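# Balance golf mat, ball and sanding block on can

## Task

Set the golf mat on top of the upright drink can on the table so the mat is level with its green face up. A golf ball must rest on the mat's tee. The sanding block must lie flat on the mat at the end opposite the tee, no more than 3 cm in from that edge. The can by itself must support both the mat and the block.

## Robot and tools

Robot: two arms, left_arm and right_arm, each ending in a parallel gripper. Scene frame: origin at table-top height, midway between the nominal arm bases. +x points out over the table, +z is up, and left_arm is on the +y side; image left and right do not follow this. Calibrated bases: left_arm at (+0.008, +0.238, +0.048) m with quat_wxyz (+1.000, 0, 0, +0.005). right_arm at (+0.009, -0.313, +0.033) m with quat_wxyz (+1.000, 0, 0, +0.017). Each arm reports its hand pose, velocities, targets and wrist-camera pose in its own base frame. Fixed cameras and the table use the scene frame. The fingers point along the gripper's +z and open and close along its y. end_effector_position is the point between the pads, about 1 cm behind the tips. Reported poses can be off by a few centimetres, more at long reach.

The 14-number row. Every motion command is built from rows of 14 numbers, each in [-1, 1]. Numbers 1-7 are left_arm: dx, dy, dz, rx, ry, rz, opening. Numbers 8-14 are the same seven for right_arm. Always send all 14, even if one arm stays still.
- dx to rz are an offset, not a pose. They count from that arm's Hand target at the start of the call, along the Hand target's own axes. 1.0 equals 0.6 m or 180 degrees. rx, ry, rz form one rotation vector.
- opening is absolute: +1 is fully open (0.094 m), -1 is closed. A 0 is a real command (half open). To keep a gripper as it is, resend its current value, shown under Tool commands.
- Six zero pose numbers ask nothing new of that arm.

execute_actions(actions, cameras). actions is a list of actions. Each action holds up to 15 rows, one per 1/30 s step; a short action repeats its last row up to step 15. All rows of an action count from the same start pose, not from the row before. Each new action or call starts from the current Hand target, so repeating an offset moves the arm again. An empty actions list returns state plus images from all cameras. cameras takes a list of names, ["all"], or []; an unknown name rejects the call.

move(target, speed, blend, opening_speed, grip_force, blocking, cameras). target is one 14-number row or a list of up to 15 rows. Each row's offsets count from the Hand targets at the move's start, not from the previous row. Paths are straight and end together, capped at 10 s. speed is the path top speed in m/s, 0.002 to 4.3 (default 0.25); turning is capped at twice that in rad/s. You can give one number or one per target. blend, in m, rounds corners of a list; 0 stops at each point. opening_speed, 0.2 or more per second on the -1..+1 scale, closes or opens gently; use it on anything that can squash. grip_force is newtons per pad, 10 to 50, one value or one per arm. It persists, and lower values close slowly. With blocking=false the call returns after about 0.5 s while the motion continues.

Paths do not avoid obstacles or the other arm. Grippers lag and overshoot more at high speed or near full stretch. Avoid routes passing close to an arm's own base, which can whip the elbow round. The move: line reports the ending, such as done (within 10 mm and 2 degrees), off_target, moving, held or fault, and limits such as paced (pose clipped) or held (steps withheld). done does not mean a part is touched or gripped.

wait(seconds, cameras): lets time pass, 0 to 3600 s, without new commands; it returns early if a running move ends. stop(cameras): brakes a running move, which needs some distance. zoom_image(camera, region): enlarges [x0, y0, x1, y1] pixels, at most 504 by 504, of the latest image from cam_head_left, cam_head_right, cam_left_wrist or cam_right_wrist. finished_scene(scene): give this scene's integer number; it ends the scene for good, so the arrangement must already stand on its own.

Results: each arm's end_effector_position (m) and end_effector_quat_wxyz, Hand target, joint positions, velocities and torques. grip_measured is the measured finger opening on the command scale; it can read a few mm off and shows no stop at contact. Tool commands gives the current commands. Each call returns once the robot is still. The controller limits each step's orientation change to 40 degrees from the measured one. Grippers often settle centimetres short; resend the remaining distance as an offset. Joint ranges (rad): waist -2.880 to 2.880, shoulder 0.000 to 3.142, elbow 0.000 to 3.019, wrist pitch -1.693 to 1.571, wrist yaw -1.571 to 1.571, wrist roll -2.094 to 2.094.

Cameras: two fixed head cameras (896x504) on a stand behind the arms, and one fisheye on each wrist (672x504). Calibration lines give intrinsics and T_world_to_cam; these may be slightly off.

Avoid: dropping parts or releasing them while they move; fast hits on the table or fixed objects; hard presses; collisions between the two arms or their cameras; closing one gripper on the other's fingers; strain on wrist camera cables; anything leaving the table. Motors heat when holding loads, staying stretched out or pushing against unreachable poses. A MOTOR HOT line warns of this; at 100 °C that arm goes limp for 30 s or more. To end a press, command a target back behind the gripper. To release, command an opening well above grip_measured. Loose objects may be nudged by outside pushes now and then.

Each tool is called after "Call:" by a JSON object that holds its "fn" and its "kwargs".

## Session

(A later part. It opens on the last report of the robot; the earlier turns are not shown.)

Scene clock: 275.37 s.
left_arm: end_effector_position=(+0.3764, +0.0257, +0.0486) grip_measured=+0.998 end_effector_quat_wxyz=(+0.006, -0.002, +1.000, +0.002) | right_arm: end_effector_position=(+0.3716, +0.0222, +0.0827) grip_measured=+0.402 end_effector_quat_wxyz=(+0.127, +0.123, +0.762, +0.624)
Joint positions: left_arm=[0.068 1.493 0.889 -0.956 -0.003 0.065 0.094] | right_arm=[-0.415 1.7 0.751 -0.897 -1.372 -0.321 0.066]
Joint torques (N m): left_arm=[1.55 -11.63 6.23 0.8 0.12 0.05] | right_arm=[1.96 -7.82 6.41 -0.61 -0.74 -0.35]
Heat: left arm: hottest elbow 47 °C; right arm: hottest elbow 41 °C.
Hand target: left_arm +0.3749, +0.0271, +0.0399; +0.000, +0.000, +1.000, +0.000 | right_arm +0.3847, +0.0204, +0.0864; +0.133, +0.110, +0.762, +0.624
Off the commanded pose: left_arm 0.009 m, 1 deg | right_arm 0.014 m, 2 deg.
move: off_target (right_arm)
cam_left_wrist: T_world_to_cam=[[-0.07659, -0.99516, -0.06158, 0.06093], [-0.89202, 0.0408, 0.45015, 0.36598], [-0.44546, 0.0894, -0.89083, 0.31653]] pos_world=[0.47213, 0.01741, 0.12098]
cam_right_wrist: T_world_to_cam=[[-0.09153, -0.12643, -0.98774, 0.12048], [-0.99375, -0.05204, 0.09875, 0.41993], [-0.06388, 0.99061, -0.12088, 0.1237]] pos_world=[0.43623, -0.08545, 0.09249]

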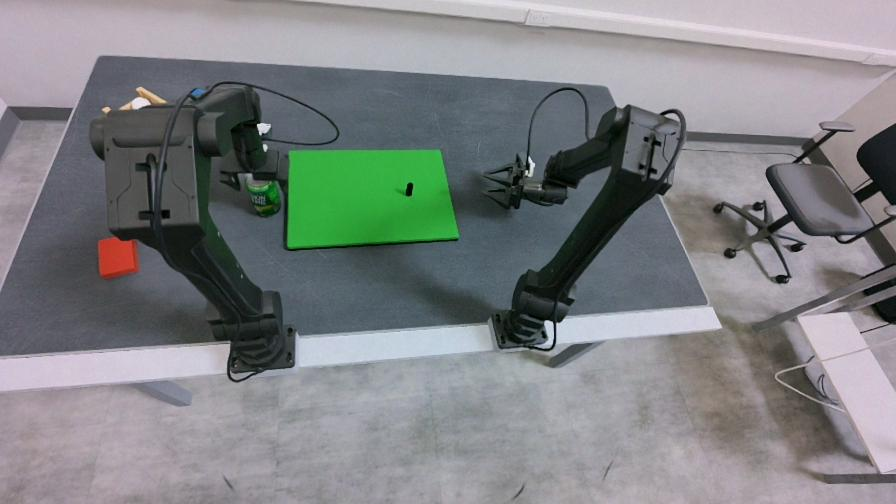

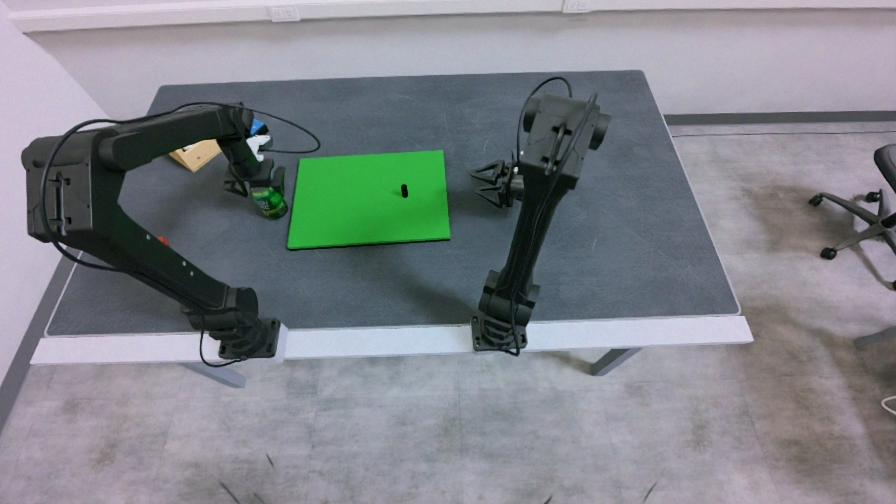

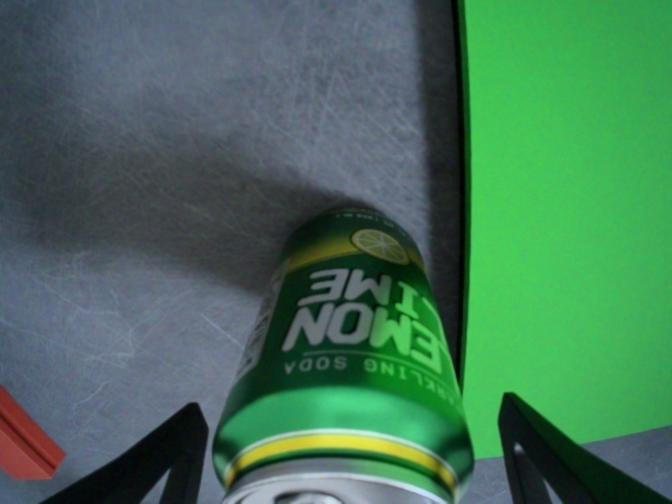

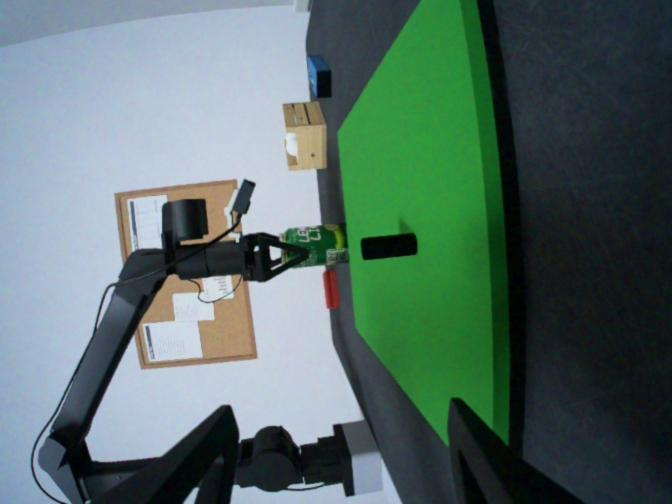

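Call:
{"fn": "move", "kwargs": {"target": [[0,0,0,0,0,0,0.36,0,0,0,0,0,0,0.4],[0,0,-0.0833,0,0,0,0.36,0,0,0,0,0,0,0.4],[-0.2668,0.0332,-0.0918,0,0,0,0.36,0,0,0,0,0,0,0.4],[-0.2668,0.0332,-0.02,0,0,0,0.36,0,0,0,0,0,0,0.4]], "speed": [0.1,0.12,0.18,0.1], "blend": [0,0.01,0.01,0], "grip_force": [15,50], "cameras": ["cam_left_wrist","cam_right_wrist"]}}

Scene clock: 290.37 s.
left_arm: end_effector_position=(+0.5194, +0.0418, +0.0529) grip_measured=+0.418 end_effector_quat_wxyz=(-0.014, +0.000, +1.000, +0.000) | right_arm: end_effector_position=(+0.3716, +0.0222, +0.0827) grip_measured=+0.402 end_effector_quat_wxyz=(+0.127, +0.123, +0.762, +0.624)
Joint positions: left_arm=[0.08 1.843 1.363 -1.119 -0.002 0.081 0.067] | right_arm=[-0.415 1.7 0.751 -0.897 -1.372 -0.321 0.066]
Joint torques (N m): left_arm=[1.96 -18.08 9.42 0.9 0.09 0.03] | right_arm=[2.2 -7.18 6.49 -0.53 -0.71 -0.23]
Heat: left arm: hottest elbow 46 °C; right arm: hottest elbow 41 °C.
Hand target: left_arm +0.5350, +0.0471, +0.0518; +0.000, +0.000, +1.000, +0.000 | right_arm +0.3847, +0.0204, +0.0864; +0.133, +0.110, +0.762, +0.624
Off the commanded pose: left_arm 0.016 m, 2 deg | right_arm 0.014 m, 2 deg.
grip_force (N): 15, 50
move: off_target (left_arm)
cam_left_wrist: T_world_to_cam=[[-0.08233, -0.99508, -0.05503, 0.09079], [-0.87373, 0.04551, 0.48428, 0.4795], [-0.4794, 0.08795, -0.87318, 0.39934]] pos_world=[0.61786, 0.0334, 0.12148]
cam_right_wrist: T_world_to_cam=[[-0.09153, -0.12643, -0.98774, 0.12048], [-0.99375, -0.05204, 0.09875, 0.41993], [-0.06388, 0.99061, -0.12088, 0.1237]] pos_world=[0.43623, -0.08545, 0.09249]

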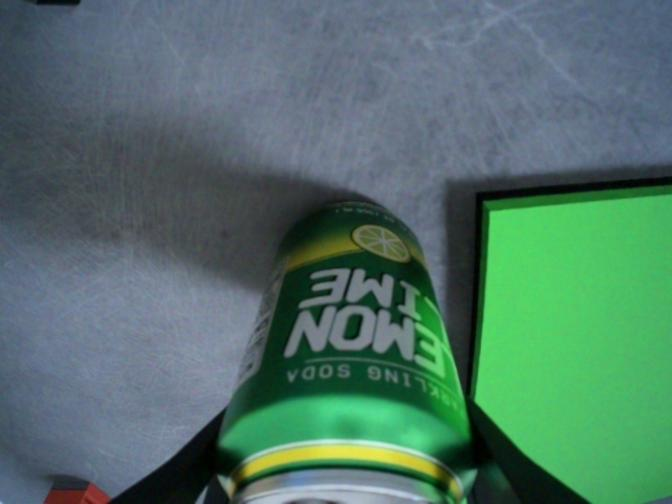

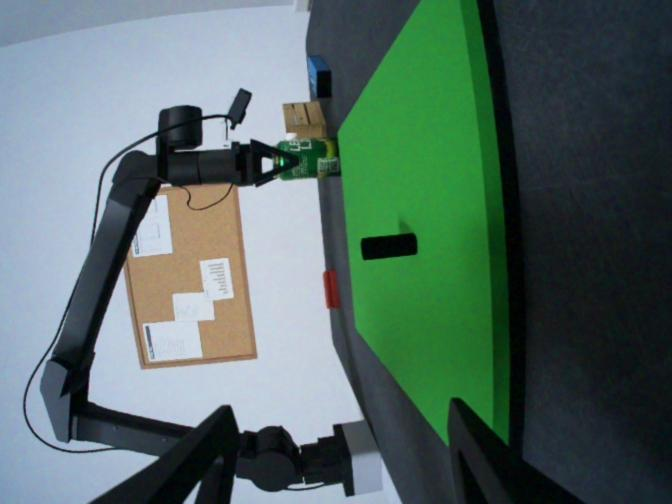

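Call:
{"fn": "move", "kwargs": {"target": [[0.02,0,0.022,0,0,0,0.36,0,0,0,0,0,0,0.4],[0.02,0,0.022,0,0,0,1.0,0,0,0,0,0,0,0.4],[0.02,0,-0.18,0,0,0,1.0,0,0,0,0,0,0,0.4]], "cameras": ["cam_left_wrist"], "speed": [0.1,0.2,0.2], "grip_force": [50,50], "opening_speed": 0.8}}

Scene clock: 294.67 s.
left_arm: end_effector_position=(+0.5109, +0.0415, +0.1490) grip_measured=+0.998 end_effector_quat_wxyz=(-0.011, +0.001, +1.000, -0.001) | right_arm: end_effector_position=(+0.3716, +0.0222, +0.0827) grip_measured=+0.402 end_effector_quat_wxyz=(+0.127, +0.123, +0.762, +0.624)
Joint positions: left_arm=[0.082 1.729 1.472 -1.336 0 0.083 0.094] | right_arm=[-0.415 1.7 0.751 -0.897 -1.372 -0.321 0.066]
Joint torques (N m): left_arm=[2.02 -17.96 10.93 -0.34 0.01 0.03] | right_arm=[2.26 -7.18 6.32 -0.53 -0.74 -0.26]
Heat: left arm: hottest elbow 45 °C; right arm: hottest elbow 41 °C.
Hand target: left_arm +0.5230, +0.0471, +0.1600; +0.000, +0.000, +1.000, +0.000 | right_arm +0.3847, +0.0204, +0.0864; +0.133, +0.110, +0.762, +0.624
Off the commanded pose: left_arm 0.017 m, 1 deg | right_arm 0.014 m, 2 deg.
move: off_target (left_arm); target 2's new opening was sent with left_arm's hand 0.014 m and 0 deg from that target
cam_left_wrist: T_world_to_cam=[[-0.08307, -0.9951, -0.0537, 0.09524], [-0.87653, 0.04732, 0.47902, 0.42757], [-0.47413, 0.08686, -0.87616, 0.47706]] pos_world=[0.60888, 0.0331, 0.21828]

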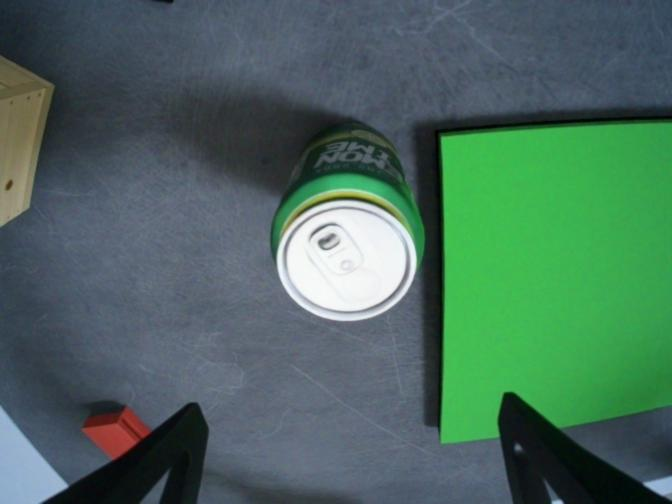

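Call:
{"fn": "move", "kwargs": {"target": [[0.2073,-0.6322,0.1,0,0,0,0.3,0,0,0,0,0,0,0.4],[0.2073,-0.6322,0.3,0,0,0,0.3,0,0,0,0,0,0,0.4],[0.2073,-0.6322,0.3,0,0,0,-0.9,0,0,0,0,0,0,0.4]], "cameras": ["cam_left_wrist","cam_right_wrist"], "speed": [0.3,0.12,0.2], "opening_speed": 1.0}}

Scene clock: 301.73 s.
left_arm: end_effector_position=(+0.3991, -0.3332, -0.0078) grip_measured=-0.717 end_effector_quat_wxyz=(+0.006, +0.003, +1.000, -0.002) | right_arm: end_effector_position=(+0.3716, +0.0222, +0.0827) grip_measured=+0.402 end_effector_quat_wxyz=(+0.127, +0.123, +0.762, +0.624)
Joint positions: left_arm=[-0.696 1.902 1.268 -0.925 -0.003 -0.691 0.013] | right_arm=[-0.415 1.7 0.751 -0.897 -1.372 -0.321 0.066]
Joint torques (N m): left_arm=[1.61 -17.85 6.38 0.77 0.09 -0.08] | right_arm=[3.55 -6.48 6.45 -0.65 -0.73 -0.3]
Heat: left arm: hottest elbow 45 °C; right arm: hottest elbow 41 °C.
Hand target: left_arm +0.3986, -0.3323, -0.0201; +0.000, +0.000, +1.000, +0.000 | right_arm +0.3847, +0.0204, +0.0864; +0.133, +0.110, +0.762, +0.624
Off the commanded pose: left_arm 0.012 m, 1 deg | right_arm 0.014 m, 2 deg.
move: off_target (left_arm); target 3's new opening was sent with left_arm's hand 0.014 m and 1 deg from that target
cam_left_wrist: T_world_to_cam=[[-0.08502, -0.99496, -0.05323, -0.29447], [-0.89162, 0.05213, 0.44977, 0.42992], [-0.44472, 0.0857, -0.89156, 0.30702]] pos_world=[0.49483, -0.34171, 0.06468]
cam_right_wrist: T_world_to_cam=[[-0.09153, -0.12643, -0.98774, 0.12048], [-0.99375, -0.05204, 0.09875, 0.41993], [-0.06388, 0.99061, -0.12088, 0.1237]] pos_world=[0.43623, -0.08545, 0.09249]

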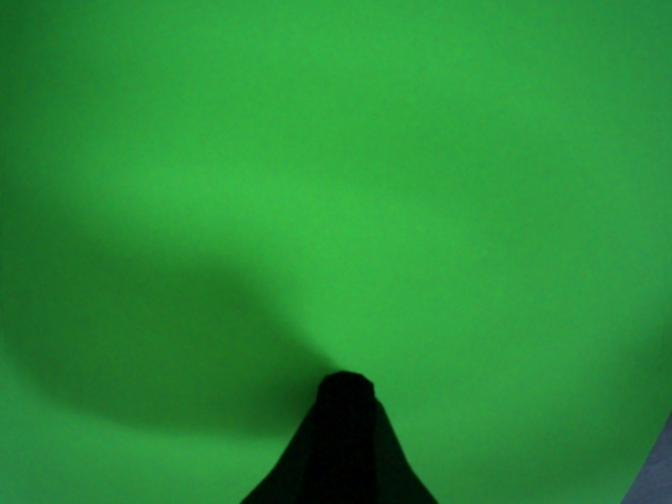

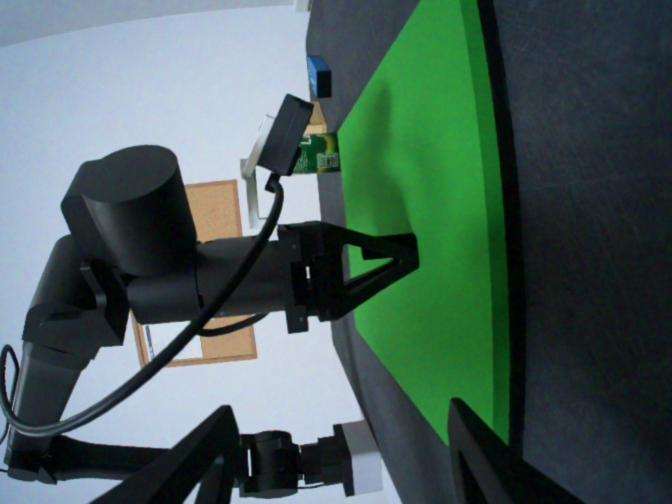

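Call:
{"fn": "execute_actions", "kwargs": {"actions": []}}

Scene clock: 307.07 s.
left_arm: end_effector_position=(+0.3991, -0.3332, -0.0078) grip_measured=-0.717 end_effector_quat_wxyz=(+0.006, +0.003, +1.000, -0.002) | right_arm: end_effector_position=(+0.3716, +0.0222, +0.0827) grip_measured=+0.402 end_effector_quat_wxyz=(+0.127, +0.123, +0.762, +0.624)
Joint positions: left_arm=[-0.696 1.902 1.268 -0.925 -0.003 -0.691 0.013] | right_arm=[-0.415 1.7 0.751 -0.897 -1.372 -0.321 0.066]
Joint velocities: within noise
Joint torques (N m): left_arm=[1.61 -17.79 6.39 0.8 0.08 -0.07] | right_arm=[2.84 -6.65 6.26 -0.44 -0.71 -0.3]
Heat: left arm: hottest elbow 45 °C; right arm: hottest elbow 41 °C.
Hand target: left_arm +0.3986, -0.3323, -0.0201; +0.000, +0.000, +1.000, +0.000 | right_arm +0.3847, +0.0204, +0.0864; +0.133, +0.110, +0.762, +0.624
Tool commands: left_gripper/opening=-0.9 right_gripper/opening=+0.4
Off the commanded pose: left_arm 0.012 m, 1 deg | right_arm 0.014 m, 2 deg.
camera_calibration:
cam_left_wrist: T_world_to_cam=[[-0.08502, -0.99496, -0.05323, -0.29447], [-0.89162, 0.05213, 0.44977, 0.42992], [-0.44472, 0.0857, -0.89156, 0.30702]] pos_world=[0.49483, -0.34171, 0.06468]
cam_right_wrist: T_world_to_cam=[[-0.09153, -0.12643, -0.98774, 0.12048], [-0.99375, -0.05204, 0.09875, 0.41993], [-0.06388, 0.99061, -0.12088, 0.1237]] pos_world=[0.43623, -0.08545, 0.09249]

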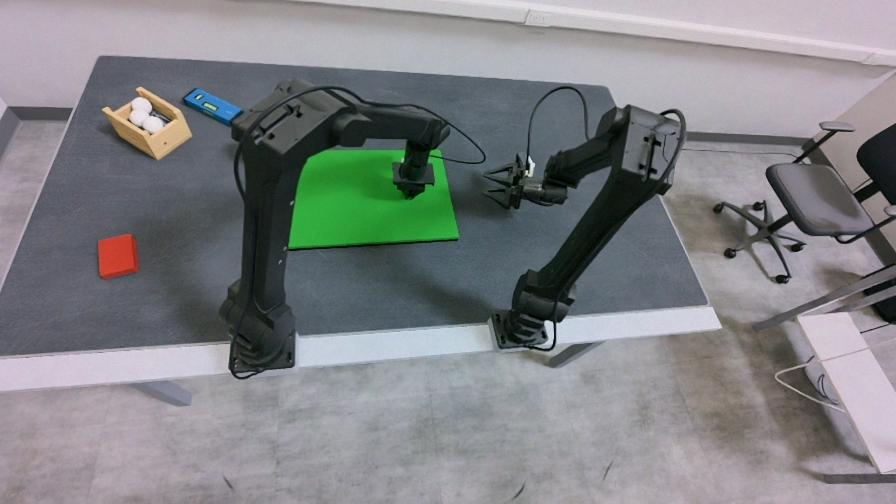

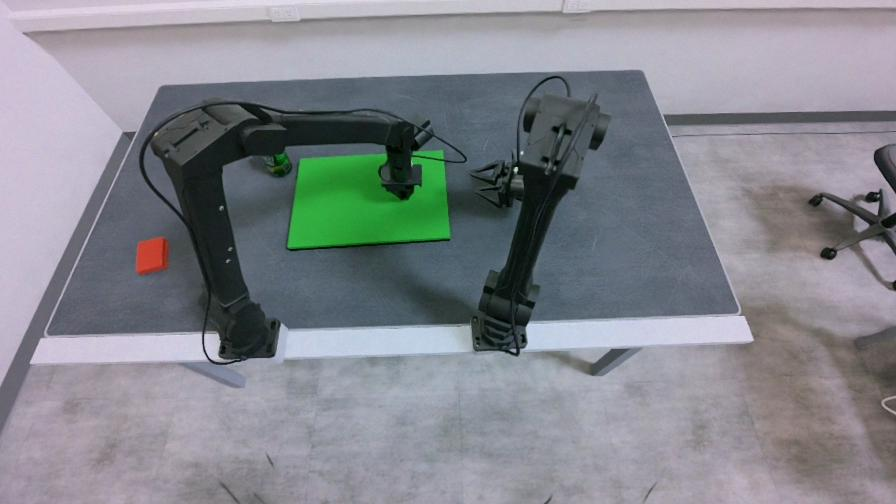

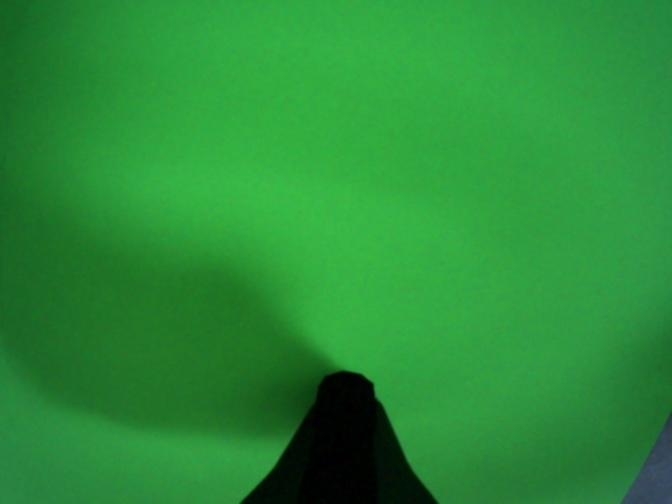

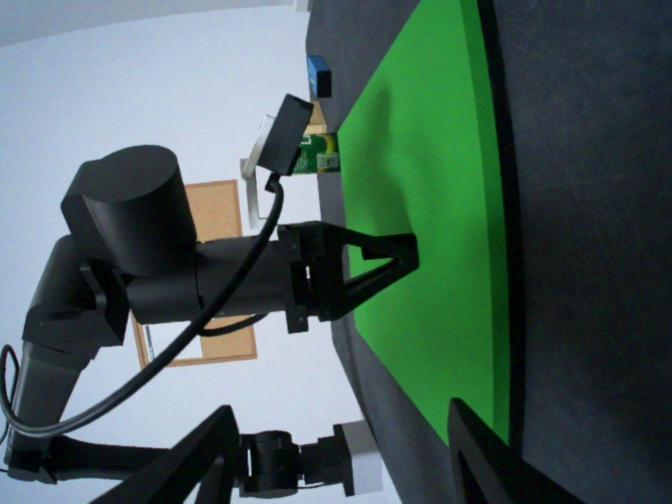

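Call:
{"fn": "move", "kwargs": {"target": [-0.016, -0.005, -0.083, 0.03, 0, 0, -0.9, 0, 0, 0, 0, 0, 0, 0.4], "speed": 0.05, "cameras": ["cam_right_wrist"]}}

Scene clock: 310.73 s.
left_arm: end_effector_position=(+0.3985, -0.3312, +0.0061) grip_measured=-0.717 end_effector_quat_wxyz=(-0.014, +0.001, +0.999, -0.031) | right_arm: end_effector_position=(+0.3716, +0.0222, +0.0827) grip_measured=+0.402 end_effector_quat_wxyz=(+0.127, +0.123, +0.762, +0.624)
Joint positions: left_arm=[-0.67 1.875 1.268 -0.947 0.066 -0.669 0.013] | right_arm=[-0.415 1.7 0.751 -0.897 -1.372 -0.321 0.066]
Joint torques (N m): left_arm=[1.85 -22.59 8.13 -0.25 0.35 0.01] | right_arm=[1.61 -7.47 6.56 -0.49 -0.71 -0.26]
Heat: left arm: hottest elbow 44 °C; right arm: hottest elbow 41 °C.
Hand target: left_arm +0.4083, -0.3353, +0.0298; +0.000, +0.000, +0.999, -0.047 | right_arm +0.3847, +0.0204, +0.0864; +0.133, +0.110, +0.762, +0.624
Off the commanded pose: left_arm 0.026 m, 2 deg | right_arm 0.014 m, 2 deg.
move: off_target (left_arm)
cam_right_wrist: T_world_to_cam=[[-0.09153, -0.12643, -0.98774, 0.12048], [-0.99375, -0.05204, 0.09875, 0.41993], [-0.06388, 0.99061, -0.12088, 0.1237]] pos_world=[0.43623, -0.08545, 0.09249]

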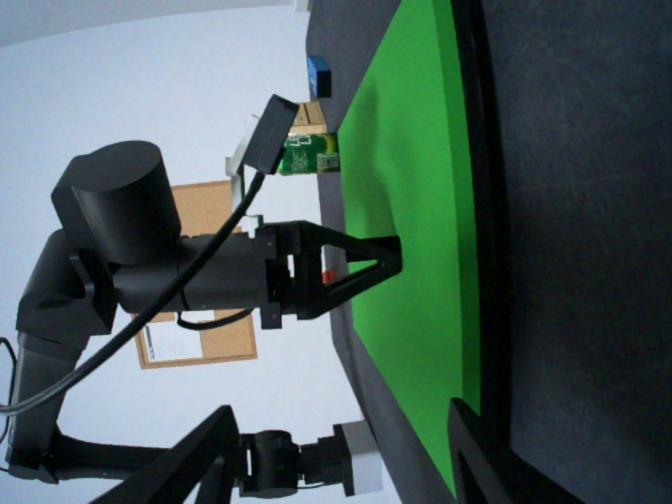

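Call:
{"fn": "move", "kwargs": {"target": [-0.017, 0.0, -0.092, 0.04, 0, 0, -0.9, 0, 0, 0, 0, 0, 0, 0.4], "speed": 0.05, "cameras": ["cam_right_wrist", "cam_head_left"]}}

Scene clock: 313.83 s.
left_arm: end_effector_position=(+0.4037, -0.3241, +0.0521) grip_measured=-0.717 end_effector_quat_wxyz=(-0.025, -0.003, +0.996, -0.090) | right_arm: end_effector_position=(+0.3716, +0.0222, +0.0827) grip_measured=+0.402 end_effector_quat_wxyz=(+0.127, +0.123, +0.762, +0.624)
Joint positions: left_arm=[-0.617 1.786 1.268 -0.989 0.175 -0.628 0.013] | right_arm=[-0.415 1.7 0.751 -0.897 -1.372 -0.321 0.066]
Joint torques (N m): left_arm=[1.96 -22.36 9.62 -0.23 0.29 0.02] | right_arm=[3.02 -7 6.16 -0.53 -0.75 -0.34]
Heat: left arm: hottest elbow 44 °C; right arm: hottest elbow 41 °C.
Hand target: left_arm +0.4184, -0.3301, +0.0846; +0.000, +0.000, +0.994, -0.110 | right_arm +0.3847, +0.0204, +0.0864; +0.133, +0.110, +0.762, +0.624
Off the commanded pose: left_arm 0.036 m, 4 deg | right_arm 0.014 m, 2 deg.
move: off_target (left_arm)
cam_right_wrist: T_world_to_cam=[[-0.09153, -0.12643, -0.98774, 0.12048], [-0.99375, -0.05204, 0.09875, 0.41993], [-0.06388, 0.99061, -0.12088, 0.1237]] pos_world=[0.43623, -0.08545, 0.09249]
Images, in order (width x height): cam_head_left 896x504, cam_right_wrist 672x504.

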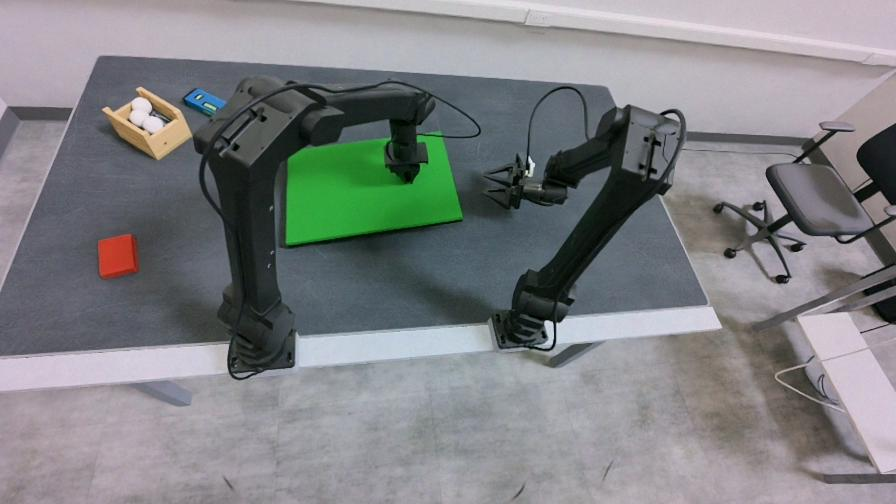

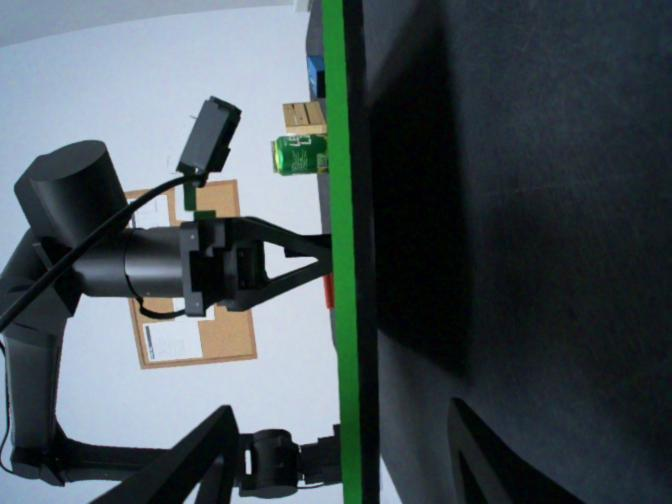

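Call:
{"fn": "move", "kwargs": {"target": [0,0,0,0, 0, 0, -0.9, -0.015, -0.01, 0.194, 0, 0, -0.0115, 0.4], "speed": 0.08, "cameras": ["cam_right_wrist", "cam_head_right"]}}

Scene clock: 323.40 s.
left_arm: end_effector_position=(+0.4037, -0.3241, +0.0521) grip_measured=-0.717 end_effector_quat_wxyz=(-0.025, -0.003, +0.996, -0.090) | right_arm: end_effector_position=(+0.4350, +0.1190, +0.0643) grip_measured=+0.402 end_effector_quat_wxyz=(+0.149, +0.097, +0.765, +0.620)
Joint positions: left_arm=[-0.617 1.786 1.268 -0.989 0.175 -0.628 0.013] | right_arm=[-0.108 1.76 0.616 0.492 -1.255 0.834 0.066]
Joint torques (N m): left_arm=[2.02 -22.36 9.66 -0.21 0.31 0.07] | right_arm=[2.02 -7.47 3.48 2.37 -0.34 -0.03]
Heat: left arm: hottest elbow 44 °C; right arm: hottest elbow 42 °C.
Hand target: left_arm +0.4185, -0.3301, +0.0846; +0.000, +0.000, +0.994, -0.110 | right_arm +0.4327, +0.1235, +0.0594; +0.144, +0.096, +0.764, +0.621
Off the commanded pose: left_arm 0.036 m, 4 deg | right_arm 0.007 m, 1 deg.
move: done
cam_right_wrist: T_world_to_cam=[[-0.02675, -0.14895, -0.98848, 0.09492], [-0.99737, -0.06264, 0.03643, 0.49661], [-0.06734, 0.98686, -0.14688, 0.03327]] pos_world=[0.50009, 0.01241, 0.08062]
Images, in order (width x height): cam_head_right 896x504, cam_right_wrist 672x504.

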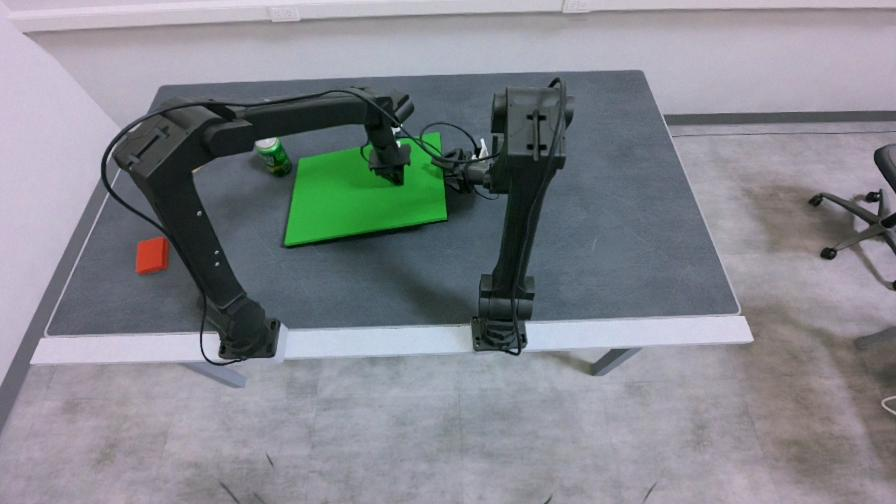

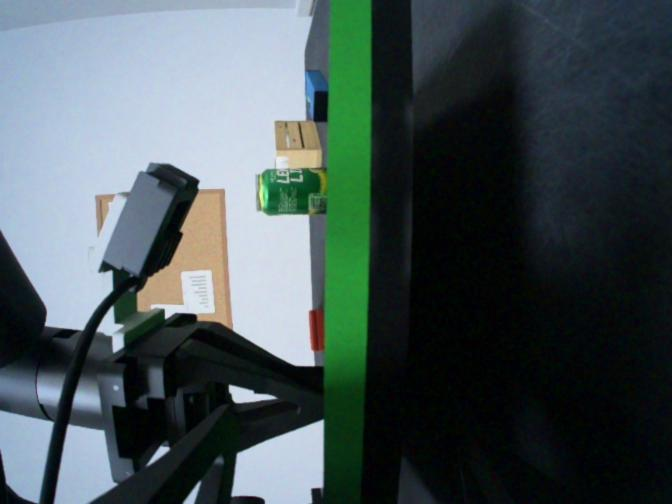

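Call:
{"fn": "zoom_image", "kwargs": {"camera": "cam_right_wrist", "region": [60, 280, 480, 504]}}

Call:
{"fn": "zoom_image", "kwargs": {"camera": "cam_head_right", "region": [340, 80, 560, 260]}}

Scaled by 1.200 from the camera's image (finer frame: 960x720).

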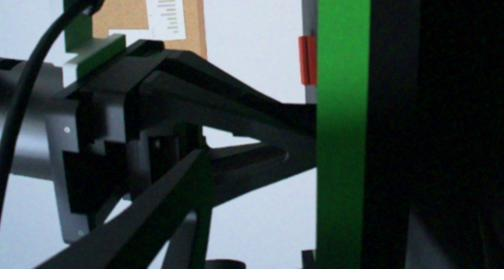

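Scaled by 2.291.

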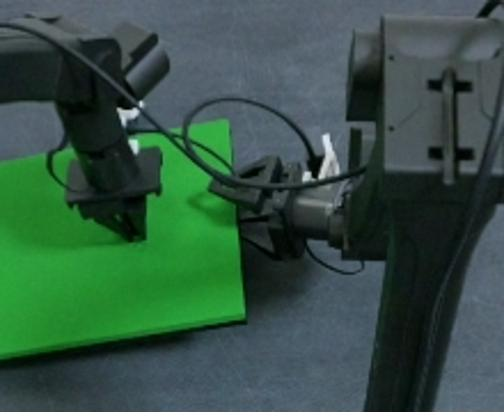

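Call:
{"fn": "move", "kwargs": {"target": [0,0,0,0, 0, 0, -0.9, 0, -0.011, 0, 0, 0, 0, 0.4], "speed": 0.05, "cameras": ["cam_right_wrist"]}}

Scene clock: 328.73 s.
left_arm: end_effector_position=(+0.4037, -0.3241, +0.0521) grip_measured=-0.717 end_effector_quat_wxyz=(-0.025, -0.003, +0.996, -0.090) | right_arm: end_effector_position=(+0.4345, +0.1190, +0.0564) grip_measured=+0.402 end_effector_quat_wxyz=(+0.145, +0.100, +0.765, +0.620)
Joint positions: left_arm=[-0.617 1.786 1.268 -0.989 0.175 -0.628 0.013] | right_arm=[-0.108 1.783 0.616 0.507 -1.255 0.834 0.066]
Joint torques (N m): left_arm=[1.67 -22.42 9.73 -0.14 0.31 0.07] | right_arm=[2.32 -7.88 3.22 2.73 -0.49 -0.17]
Heat: left arm: hottest elbow 44 °C; right arm: hottest elbow 41 °C.
Hand target: left_arm +0.4185, -0.3301, +0.0846; +0.000, +0.000, +0.994, -0.110 | right_arm +0.4329, +0.1221, +0.0528; +0.144, +0.096, +0.764, +0.621
Off the commanded pose: left_arm 0.036 m, 4 deg | right_arm 0.005 m, 0 deg.
move: done
cam_right_wrist: T_world_to_cam=[[-0.03537, -0.14801, -0.98835, 0.09077], [-0.99702, -0.06266, 0.04507, 0.49574], [-0.0686, 0.987, -0.14535, 0.03252]] pos_world=[0.4997, 0.01241, 0.07209]

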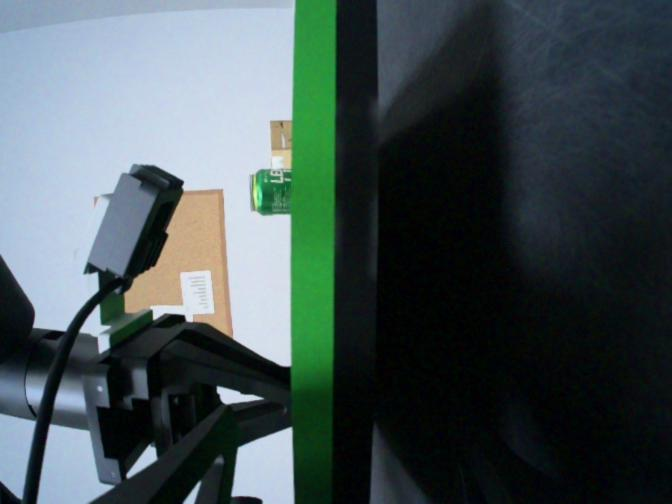

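Call:
{"fn": "move", "kwargs": {"target": [0,0,0,0, 0, 0, -0.9, 0, 0, 0, 0, 0, 0, -0.85], "opening_speed": 0.5, "cameras": ["cam_right_wrist", "cam_head_right"]}}

Scene clock: 332.23 s.
left_arm: end_effector_position=(+0.4037, -0.3241, +0.0521) grip_measured=-0.717 end_effector_quat_wxyz=(-0.025, -0.002, +0.996, -0.090) | right_arm: end_effector_position=(+0.4343, +0.1192, +0.0569) grip_measured=-0.668 end_effector_quat_wxyz=(+0.142, +0.102, +0.764, +0.621)
Joint positions: left_arm=[-0.617 1.786 1.268 -0.989 0.175 -0.627 0.013] | right_arm=[-0.108 1.783 0.616 0.509 -1.258 0.843 0.016]
Joint torques (N m): left_arm=[1.96 -22.65 9.63 -0.24 0.31 0.06] | right_arm=[2.55 -8.41 3.29 2.44 -0.34 -0.24]
Heat: left arm: hottest elbow 44 °C; right arm: hottest elbow 41 °C.
Hand target: left_arm +0.4185, -0.3302, +0.0846; +0.000, +0.000, +0.994, -0.110 | right_arm +0.4328, +0.1221, +0.0528; +0.144, +0.096, +0.764, +0.621
Off the commanded pose: left_arm 0.036 m, 4 deg | right_arm 0.005 m, 1 deg.
move: done
cam_right_wrist: T_world_to_cam=[[-0.04153, -0.14328, -0.98881, 0.09342], [-0.99667, -0.06354, 0.05107, 0.49519], [-0.07014, 0.98764, -0.14017, 0.03265]] pos_world=[0.49971, 0.0126, 0.07166]
Images, in order (width x height): cam_head_right 896x504, cam_right_wrist 672x504.

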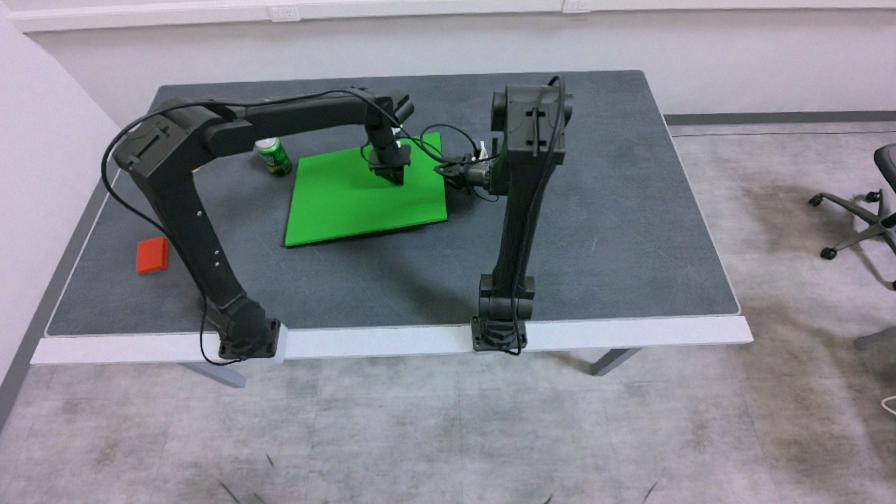

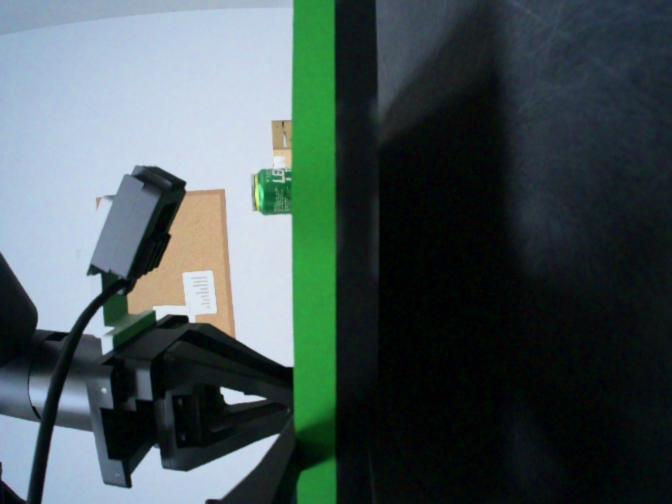

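Call:
{"fn": "move", "kwargs": {"target": [0,0,0,0, 0, 0, -0.9, 0, 0.033, -0.006, 0, 0, 0, -0.85], "speed": 0.05}}

Call:
{"fn": "move", "kwargs": {"target": [0,0,0,0, 0, 0, 0.0, 0, 0.0, 0, 0, 0, 0, -0.85], "opening_speed": 0.5, "cameras": ["cam_left_wrist", "cam_head_right"]}}

Scene clock: 334.73 s.
left_arm: end_effector_position=(+0.4029, -0.3241, +0.0549) grip_measured=-0.717 end_effector_quat_wxyz=(-0.025, -0.002, +0.996, -0.091) | right_arm: end_effector_position=(+0.4330, +0.1189, +0.0624) grip_measured=-0.674 end_effector_quat_wxyz=(+0.142, +0.106, +0.765, +0.619)
Joint positions: left_arm=[-0.617 1.78 1.268 -0.993 0.178 -0.627 0.013] | right_arm=[-0.108 1.758 0.611 0.482 -1.251 0.845 0.015]
Joint torques (N m): left_arm=[2.14 -21.77 9.83 -0.05 0.16 0.05] | right_arm=[1.9 -10.52 3.15 0.92 -0.52 -0.16]
Heat: left arm: hottest elbow 44 °C; right arm: hottest elbow 41 °C.
Hand target: left_arm +0.4185, -0.3301, +0.0847; +0.000, +0.000, +0.994, -0.110 | right_arm +0.4311, +0.1229, +0.0730; +0.144, +0.096, +0.764, +0.621
Off the commanded pose: left_arm 0.034 m, 4 deg | right_arm 0.011 m, 1 deg.
move: off_target (right_arm)

Scene clock: 336.87 s.
left_arm: end_effector_position=(+0.4042, -0.3245, +0.0670) grip_measured=-0.003 end_effector_quat_wxyz=(-0.016, -0.002, +0.995, -0.098) | right_arm: end_effector_position=(+0.4315, +0.1191, +0.0619) grip_measured=-0.676 end_effector_quat_wxyz=(+0.143, +0.104, +0.766, +0.618)
Joint positions: left_arm=[-0.616 1.756 1.268 -0.995 0.178 -0.627 0.047] | right_arm=[-0.108 1.756 0.608 0.482 -1.25 0.836 0.015]
Joint torques (N m): left_arm=[2.14 -19.31 10.04 0.14 0.17 0.06] | right_arm=[1.96 -10.93 3.52 0.95 -0.61 -0.11]
Heat: left arm: hottest elbow 44 °C; right arm: hottest elbow 41 °C.
Hand target: left_arm +0.4185, -0.3300, +0.0845; +0.000, +0.000, +0.994, -0.109 | right_arm +0.4310, +0.1229, +0.0728; +0.144, +0.096, +0.764, +0.621
Off the commanded pose: left_arm 0.023 m, 2 deg | right_arm 0.012 m, 1 deg.
move: done
cam_left_wrist: T_world_to_cam=[[-0.07589, -0.98724, 0.14001, -0.29555], [-0.87222, 0.13377, 0.47047, 0.41762], [-0.4832, -0.08642, -0.87124, 0.33348]] pos_world=[0.50296, -0.31883, 0.13545]
Images, in order (width x height): cam_head_right 896x504, cam_left_wrist 672x504.

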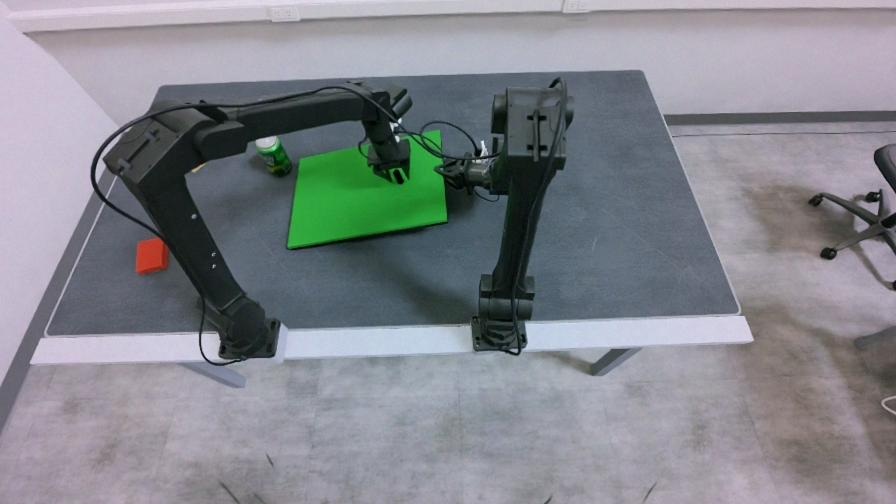

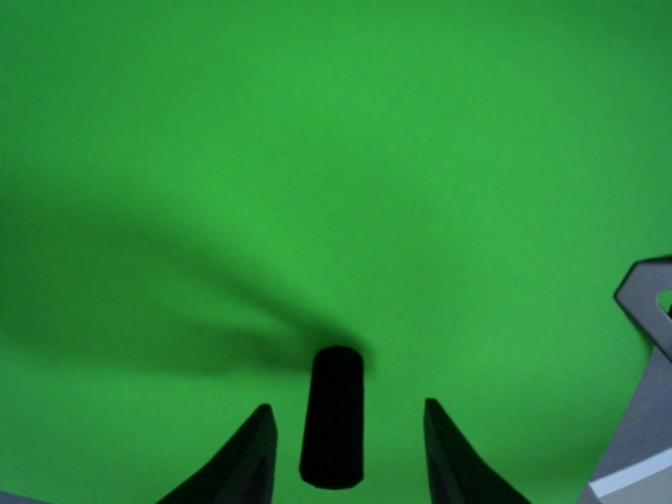

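Call:
{"fn": "move", "kwargs": {"target": [0,0,0.02,0,0,0,0.0, 0,0,0,0,0,0,-0.85], "speed": 0.05, "cameras": ["cam_left_wrist"]}}

Scene clock: 437.40 s.
left_arm: end_effector_position=(+0.4055, -0.3254, +0.0671) grip_measured=-0.002 end_effector_quat_wxyz=(-0.013, -0.001, +0.995, -0.100) | right_arm: end_effector_position=(+0.4315, +0.1191, +0.0619) grip_measured=-0.676 end_effector_quat_wxyz=(+0.143, +0.104, +0.766, +0.618)
Joint positions: left_arm=[-0.616 1.756 1.268 -0.988 0.178 -0.627 0.047] | right_arm=[-0.108 1.756 0.608 0.482 -1.25 0.836 0.015]
Joint torques (N m): left_arm=[1.67 -17.96 9.31 0.99 0.17 0.01] | right_arm=[1.96 -10.52 3.55 1.25 -0.59 -0.07]
Heat: left arm: hottest elbow 46 °C; right arm: hottest elbow 40 °C.
Hand target: left_arm +0.4185, -0.3326, +0.0728; +0.000, +0.000, +0.994, -0.109 | right_arm +0.4310, +0.1229, +0.0728; +0.144, +0.096, +0.764, +0.621
Off the commanded pose: left_arm 0.016 m, 2 deg | right_arm 0.012 m, 1 deg.
move: off_target (left_arm)
cam_left_wrist: T_world_to_cam=[[-0.07663, -0.98671, 0.14331, -0.29608], [-0.87473, 0.1355, 0.46528, 0.42073], [-0.47851, -0.0897, -0.87349, 0.33129]] pos_world=[0.50387, -0.31943, 0.13605]

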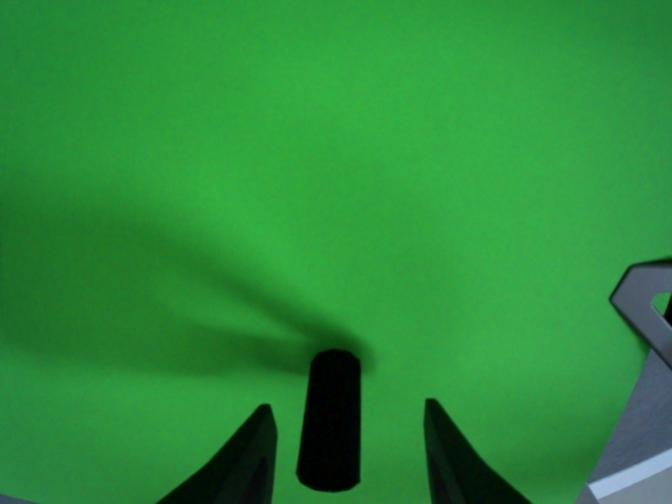

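Call:
{"fn": "move", "kwargs": {"target": [0,0,0.03,0,0,0,0.0, 0,0,0,0,0,0,-0.85], "speed": 0.05}}

Scene clock: 439.03 s.
left_arm: end_effector_position=(+0.4132, -0.3309, +0.0627) grip_measured=-0.002 end_effector_quat_wxyz=(-0.001, +0.000, +0.994, -0.109) | right_arm: end_effector_position=(+0.4315, +0.1191, +0.0619) grip_measured=-0.676 end_effector_quat_wxyz=(+0.143, +0.104, +0.766, +0.618)
Joint positions: left_arm=[-0.616 1.767 1.268 -0.946 0.178 -0.627 0.047] | right_arm=[-0.108 1.756 0.608 0.482 -1.25 0.836 0.015]
Joint torques (N m): left_arm=[1.44 -16.56 8.38 0.96 0.12 -0.05] | right_arm=[2.14 -9.99 3.55 0.96 -0.56 -0.07]
Heat: left arm: hottest elbow 46 °C; right arm: hottest elbow 40 °C.
Hand target: left_arm +0.4185, -0.3365, +0.0552; +0.000, +0.000, +0.994, -0.109 | right_arm +0.4310, +0.1229, +0.0728; +0.144, +0.096, +0.764, +0.621
Off the commanded pose: left_arm 0.011 m, 0 deg | right_arm 0.012 m, 1 deg.
move: off_target (left_arm)

Call:
{"fn": "move", "kwargs": {"target": [0.018,0.008,0.01,0,0,0,0.0, 0,0,0,0,0,0,-0.85], "speed": 0.05, "cameras": ["cam_left_wrist"]}}

Scene clock: 441.10 s.
left_arm: end_effector_position=(+0.4112, -0.3302, +0.0559) grip_measured=-0.002 end_effector_quat_wxyz=(+0.002, +0.000, +0.994, -0.111) | right_arm: end_effector_position=(+0.4315, +0.1191, +0.0619) grip_measured=-0.676 end_effector_quat_wxyz=(+0.143, +0.104, +0.766, +0.618)
Joint positions: left_arm=[-0.617 1.767 1.247 -0.918 0.178 -0.629 0.047] | right_arm=[-0.108 1.756 0.608 0.482 -1.25 0.836 0.015]
Joint torques (N m): left_arm=[0.73 -17.85 6.64 1.11 0.1 -0.09] | right_arm=[1.2 -10.05 3.51 1.26 -0.66 -0.07]
Heat: left arm: hottest elbow 46 °C; right arm: hottest elbow 40 °C.
Hand target: left_arm +0.4076, -0.3332, +0.0483; +0.000, +0.000, +0.994, -0.109 | right_arm +0.4310, +0.1229, +0.0728; +0.144, +0.096, +0.764, +0.621
Off the commanded pose: left_arm 0.009 m, 0 deg | right_arm 0.012 m, 1 deg.
move: done
cam_left_wrist: T_world_to_cam=[[-0.08064, -0.98338, 0.1627, -0.29708], [-0.8888, 0.14482, 0.43482, 0.44215], [-0.45115, -0.10954, -0.8857, 0.30675]] pos_world=[0.50742, -0.32257, 0.12777]

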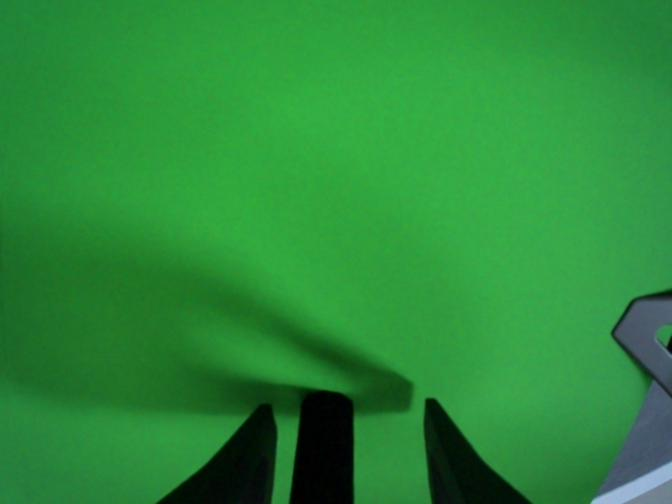

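Call:
{"fn": "move", "kwargs": {"target": [0.0,0.018,0.0,0,0,0,0.0, 0,0,0,0,0,0,-0.85], "speed": 0.05}}

Call:
{"fn": "move", "kwargs": {"target": [0.0,0.0,0.0,0,0,0,-0.9, 0,0,0,0,0,0,-0.85], "opening_speed": 0.5, "cameras": ["cam_left_wrist"]}}

Scene clock: 443.43 s.
left_arm: end_effector_position=(+0.4063, -0.3267, +0.0496) grip_measured=-0.002 end_effector_quat_wxyz=(-0.002, +0.000, +0.994, -0.108) | right_arm: end_effector_position=(+0.4314, +0.1190, +0.0618) grip_measured=-0.676 end_effector_quat_wxyz=(+0.143, +0.104, +0.766, +0.618)
Joint positions: left_arm=[-0.617 1.767 1.229 -0.91 0.178 -0.629 0.047] | right_arm=[-0.108 1.756 0.608 0.481 -1.25 0.836 0.015]
Joint torques (N m): left_arm=[1.67 -18.78 6.41 1.07 0.17 0.06] | right_arm=[2.61 -10.52 3.43 1.07 -0.6 -0.05]
Heat: left arm: hottest elbow 46 °C; right arm: hottest elbow 40 °C.
Hand target: left_arm +0.4078, -0.3226, +0.0460; +0.000, +0.000, +0.994, -0.110 | right_arm +0.4310, +0.1229, +0.0728; +0.144, +0.096, +0.764, +0.621
Off the commanded pose: left_arm 0.006 m, 0 deg | right_arm 0.012 m, 1 deg.
move: done

Scene clock: 445.43 s.
left_arm: end_effector_position=(+0.4068, -0.3250, +0.0490) grip_measured=-0.710 end_effector_quat_wxyz=(-0.002, -0.002, +0.994, -0.107) | right_arm: end_effector_position=(+0.4316, +0.1190, +0.0617) grip_measured=-0.676 end_effector_quat_wxyz=(+0.143, +0.104, +0.766, +0.618)
Joint positions: left_arm=[-0.614 1.767 1.227 -0.91 0.178 -0.628 0.014] | right_arm=[-0.108 1.756 0.608 0.481 -1.249 0.836 0.015]
Joint torques (N m): left_arm=[1.85 -18.43 6.41 1.1 0.18 0.04] | right_arm=[2.14 -10.52 3.81 1.03 -0.67 -0.08]
Heat: left arm: hottest elbow 46 °C; right arm: hottest elbow 40 °C.
Hand target: left_arm +0.4077, -0.3227, +0.0460; +0.000, +0.000, +0.994, -0.110 | right_arm +0.4310, +0.1229, +0.0728; +0.144, +0.096, +0.764, +0.621
Off the commanded pose: left_arm 0.004 m, 0 deg | right_arm 0.012 m, 1 deg.
move: done
cam_left_wrist: T_world_to_cam=[[-0.07731, -0.98455, 0.1571, -0.29268], [-0.88486, 0.14036, 0.44422, 0.43696], [-0.4594, -0.10467, -0.88204, 0.30405]] pos_world=[0.5037, -0.31766, 0.12006]

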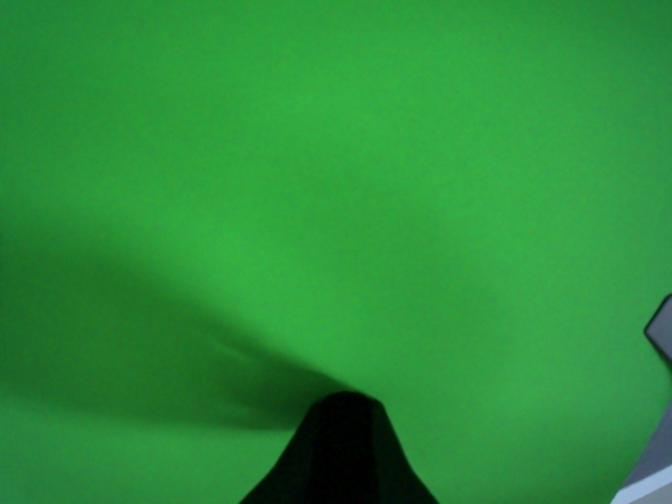

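Call:
{"fn": "move", "kwargs": {"target": [0.0,0.0,-0.055,0,0,0,-0.9, 0,0,0,0,0,0,-0.85], "speed": 0.05}}

Call:
{"fn": "move", "kwargs": {"target": [0.0,0.0,0,0,0,0,-0.9, 0,0,0,0,0,0,0.4], "opening_speed": 0.6, "cameras": ["cam_right_wrist"]}}

Scene clock: 447.57 s.
left_arm: end_effector_position=(+0.4036, -0.3172, +0.0527) grip_measured=-0.712 end_effector_quat_wxyz=(-0.011, -0.003, +0.995, -0.101) | right_arm: end_effector_position=(+0.4296, +0.1235, +0.0641) grip_measured=-0.677 end_effector_quat_wxyz=(+0.140, +0.097, +0.765, +0.621)
Joint positions: left_arm=[-0.605 1.758 1.227 -0.943 0.178 -0.62 0.014] | right_arm=[-0.098 1.753 0.608 0.481 -1.258 0.836 0.015]
Joint torques (N m): left_arm=[2.02 -22.18 8.25 -0.87 0.23 0.11] | right_arm=[1.26 -11.05 3.96 1.21 -0.33 -0.1]
Heat: left arm: hottest elbow 45 °C; right arm: hottest elbow 40 °C.
Hand target: left_arm +0.4078, -0.3155, +0.0784; +0.000, +0.000, +0.994, -0.110 | right_arm +0.4310, +0.1229, +0.0729; +0.144, +0.096, +0.764, +0.621
Off the commanded pose: left_arm 0.026 m, 2 deg | right_arm 0.009 m, 0 deg.
move: off_target (left_arm)

Scene clock: 450.00 s.
left_arm: end_effector_position=(+0.3999, -0.3150, +0.0527) grip_measured=-0.712 end_effector_quat_wxyz=(-0.018, -0.001, +0.995, -0.097) | right_arm: end_effector_position=(+0.4299, +0.1234, +0.0647) grip_measured=+0.397 end_effector_quat_wxyz=(+0.141, +0.097, +0.765, +0.621)
Joint positions: left_arm=[-0.605 1.757 1.227 -0.96 0.18 -0.615 0.014] | right_arm=[-0.098 1.751 0.608 0.481 -1.257 0.837 0.066]
Joint torques (N m): left_arm=[2.14 -22.18 8.23 -0.1 0.17 0.05] | right_arm=[0.97 -10.46 3.63 1.14 -0.34 -0.03]
Heat: left arm: hottest elbow 45 °C; right arm: hottest elbow 40 °C.
Hand target: left_arm +0.4077, -0.3154, +0.0784; +0.000, +0.000, +0.994, -0.110 | right_arm +0.4310, +0.1229, +0.0728; +0.144, +0.096, +0.764, +0.621
Off the commanded pose: left_arm 0.027 m, 3 deg | right_arm 0.008 m, 0 deg.
move: done
cam_right_wrist: T_world_to_cam=[[-0.0382, -0.14655, -0.98847, 0.10056], [-0.99617, -0.07226, 0.04921, 0.49166], [-0.07863, 0.98656, -0.14323, 0.03329]] pos_world=[0.49624, 0.01742, 0.07998]

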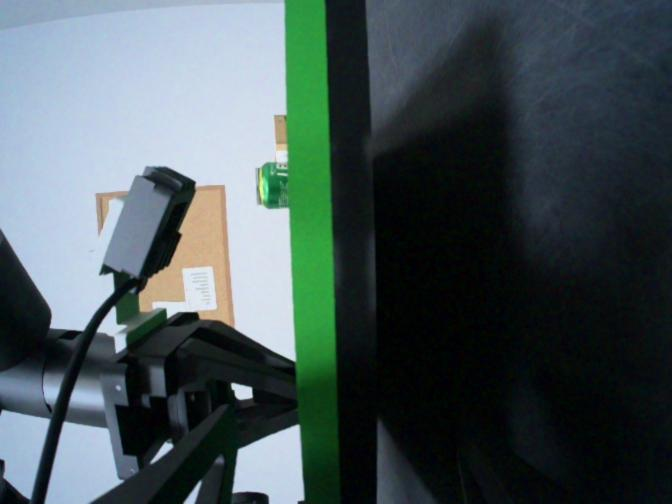

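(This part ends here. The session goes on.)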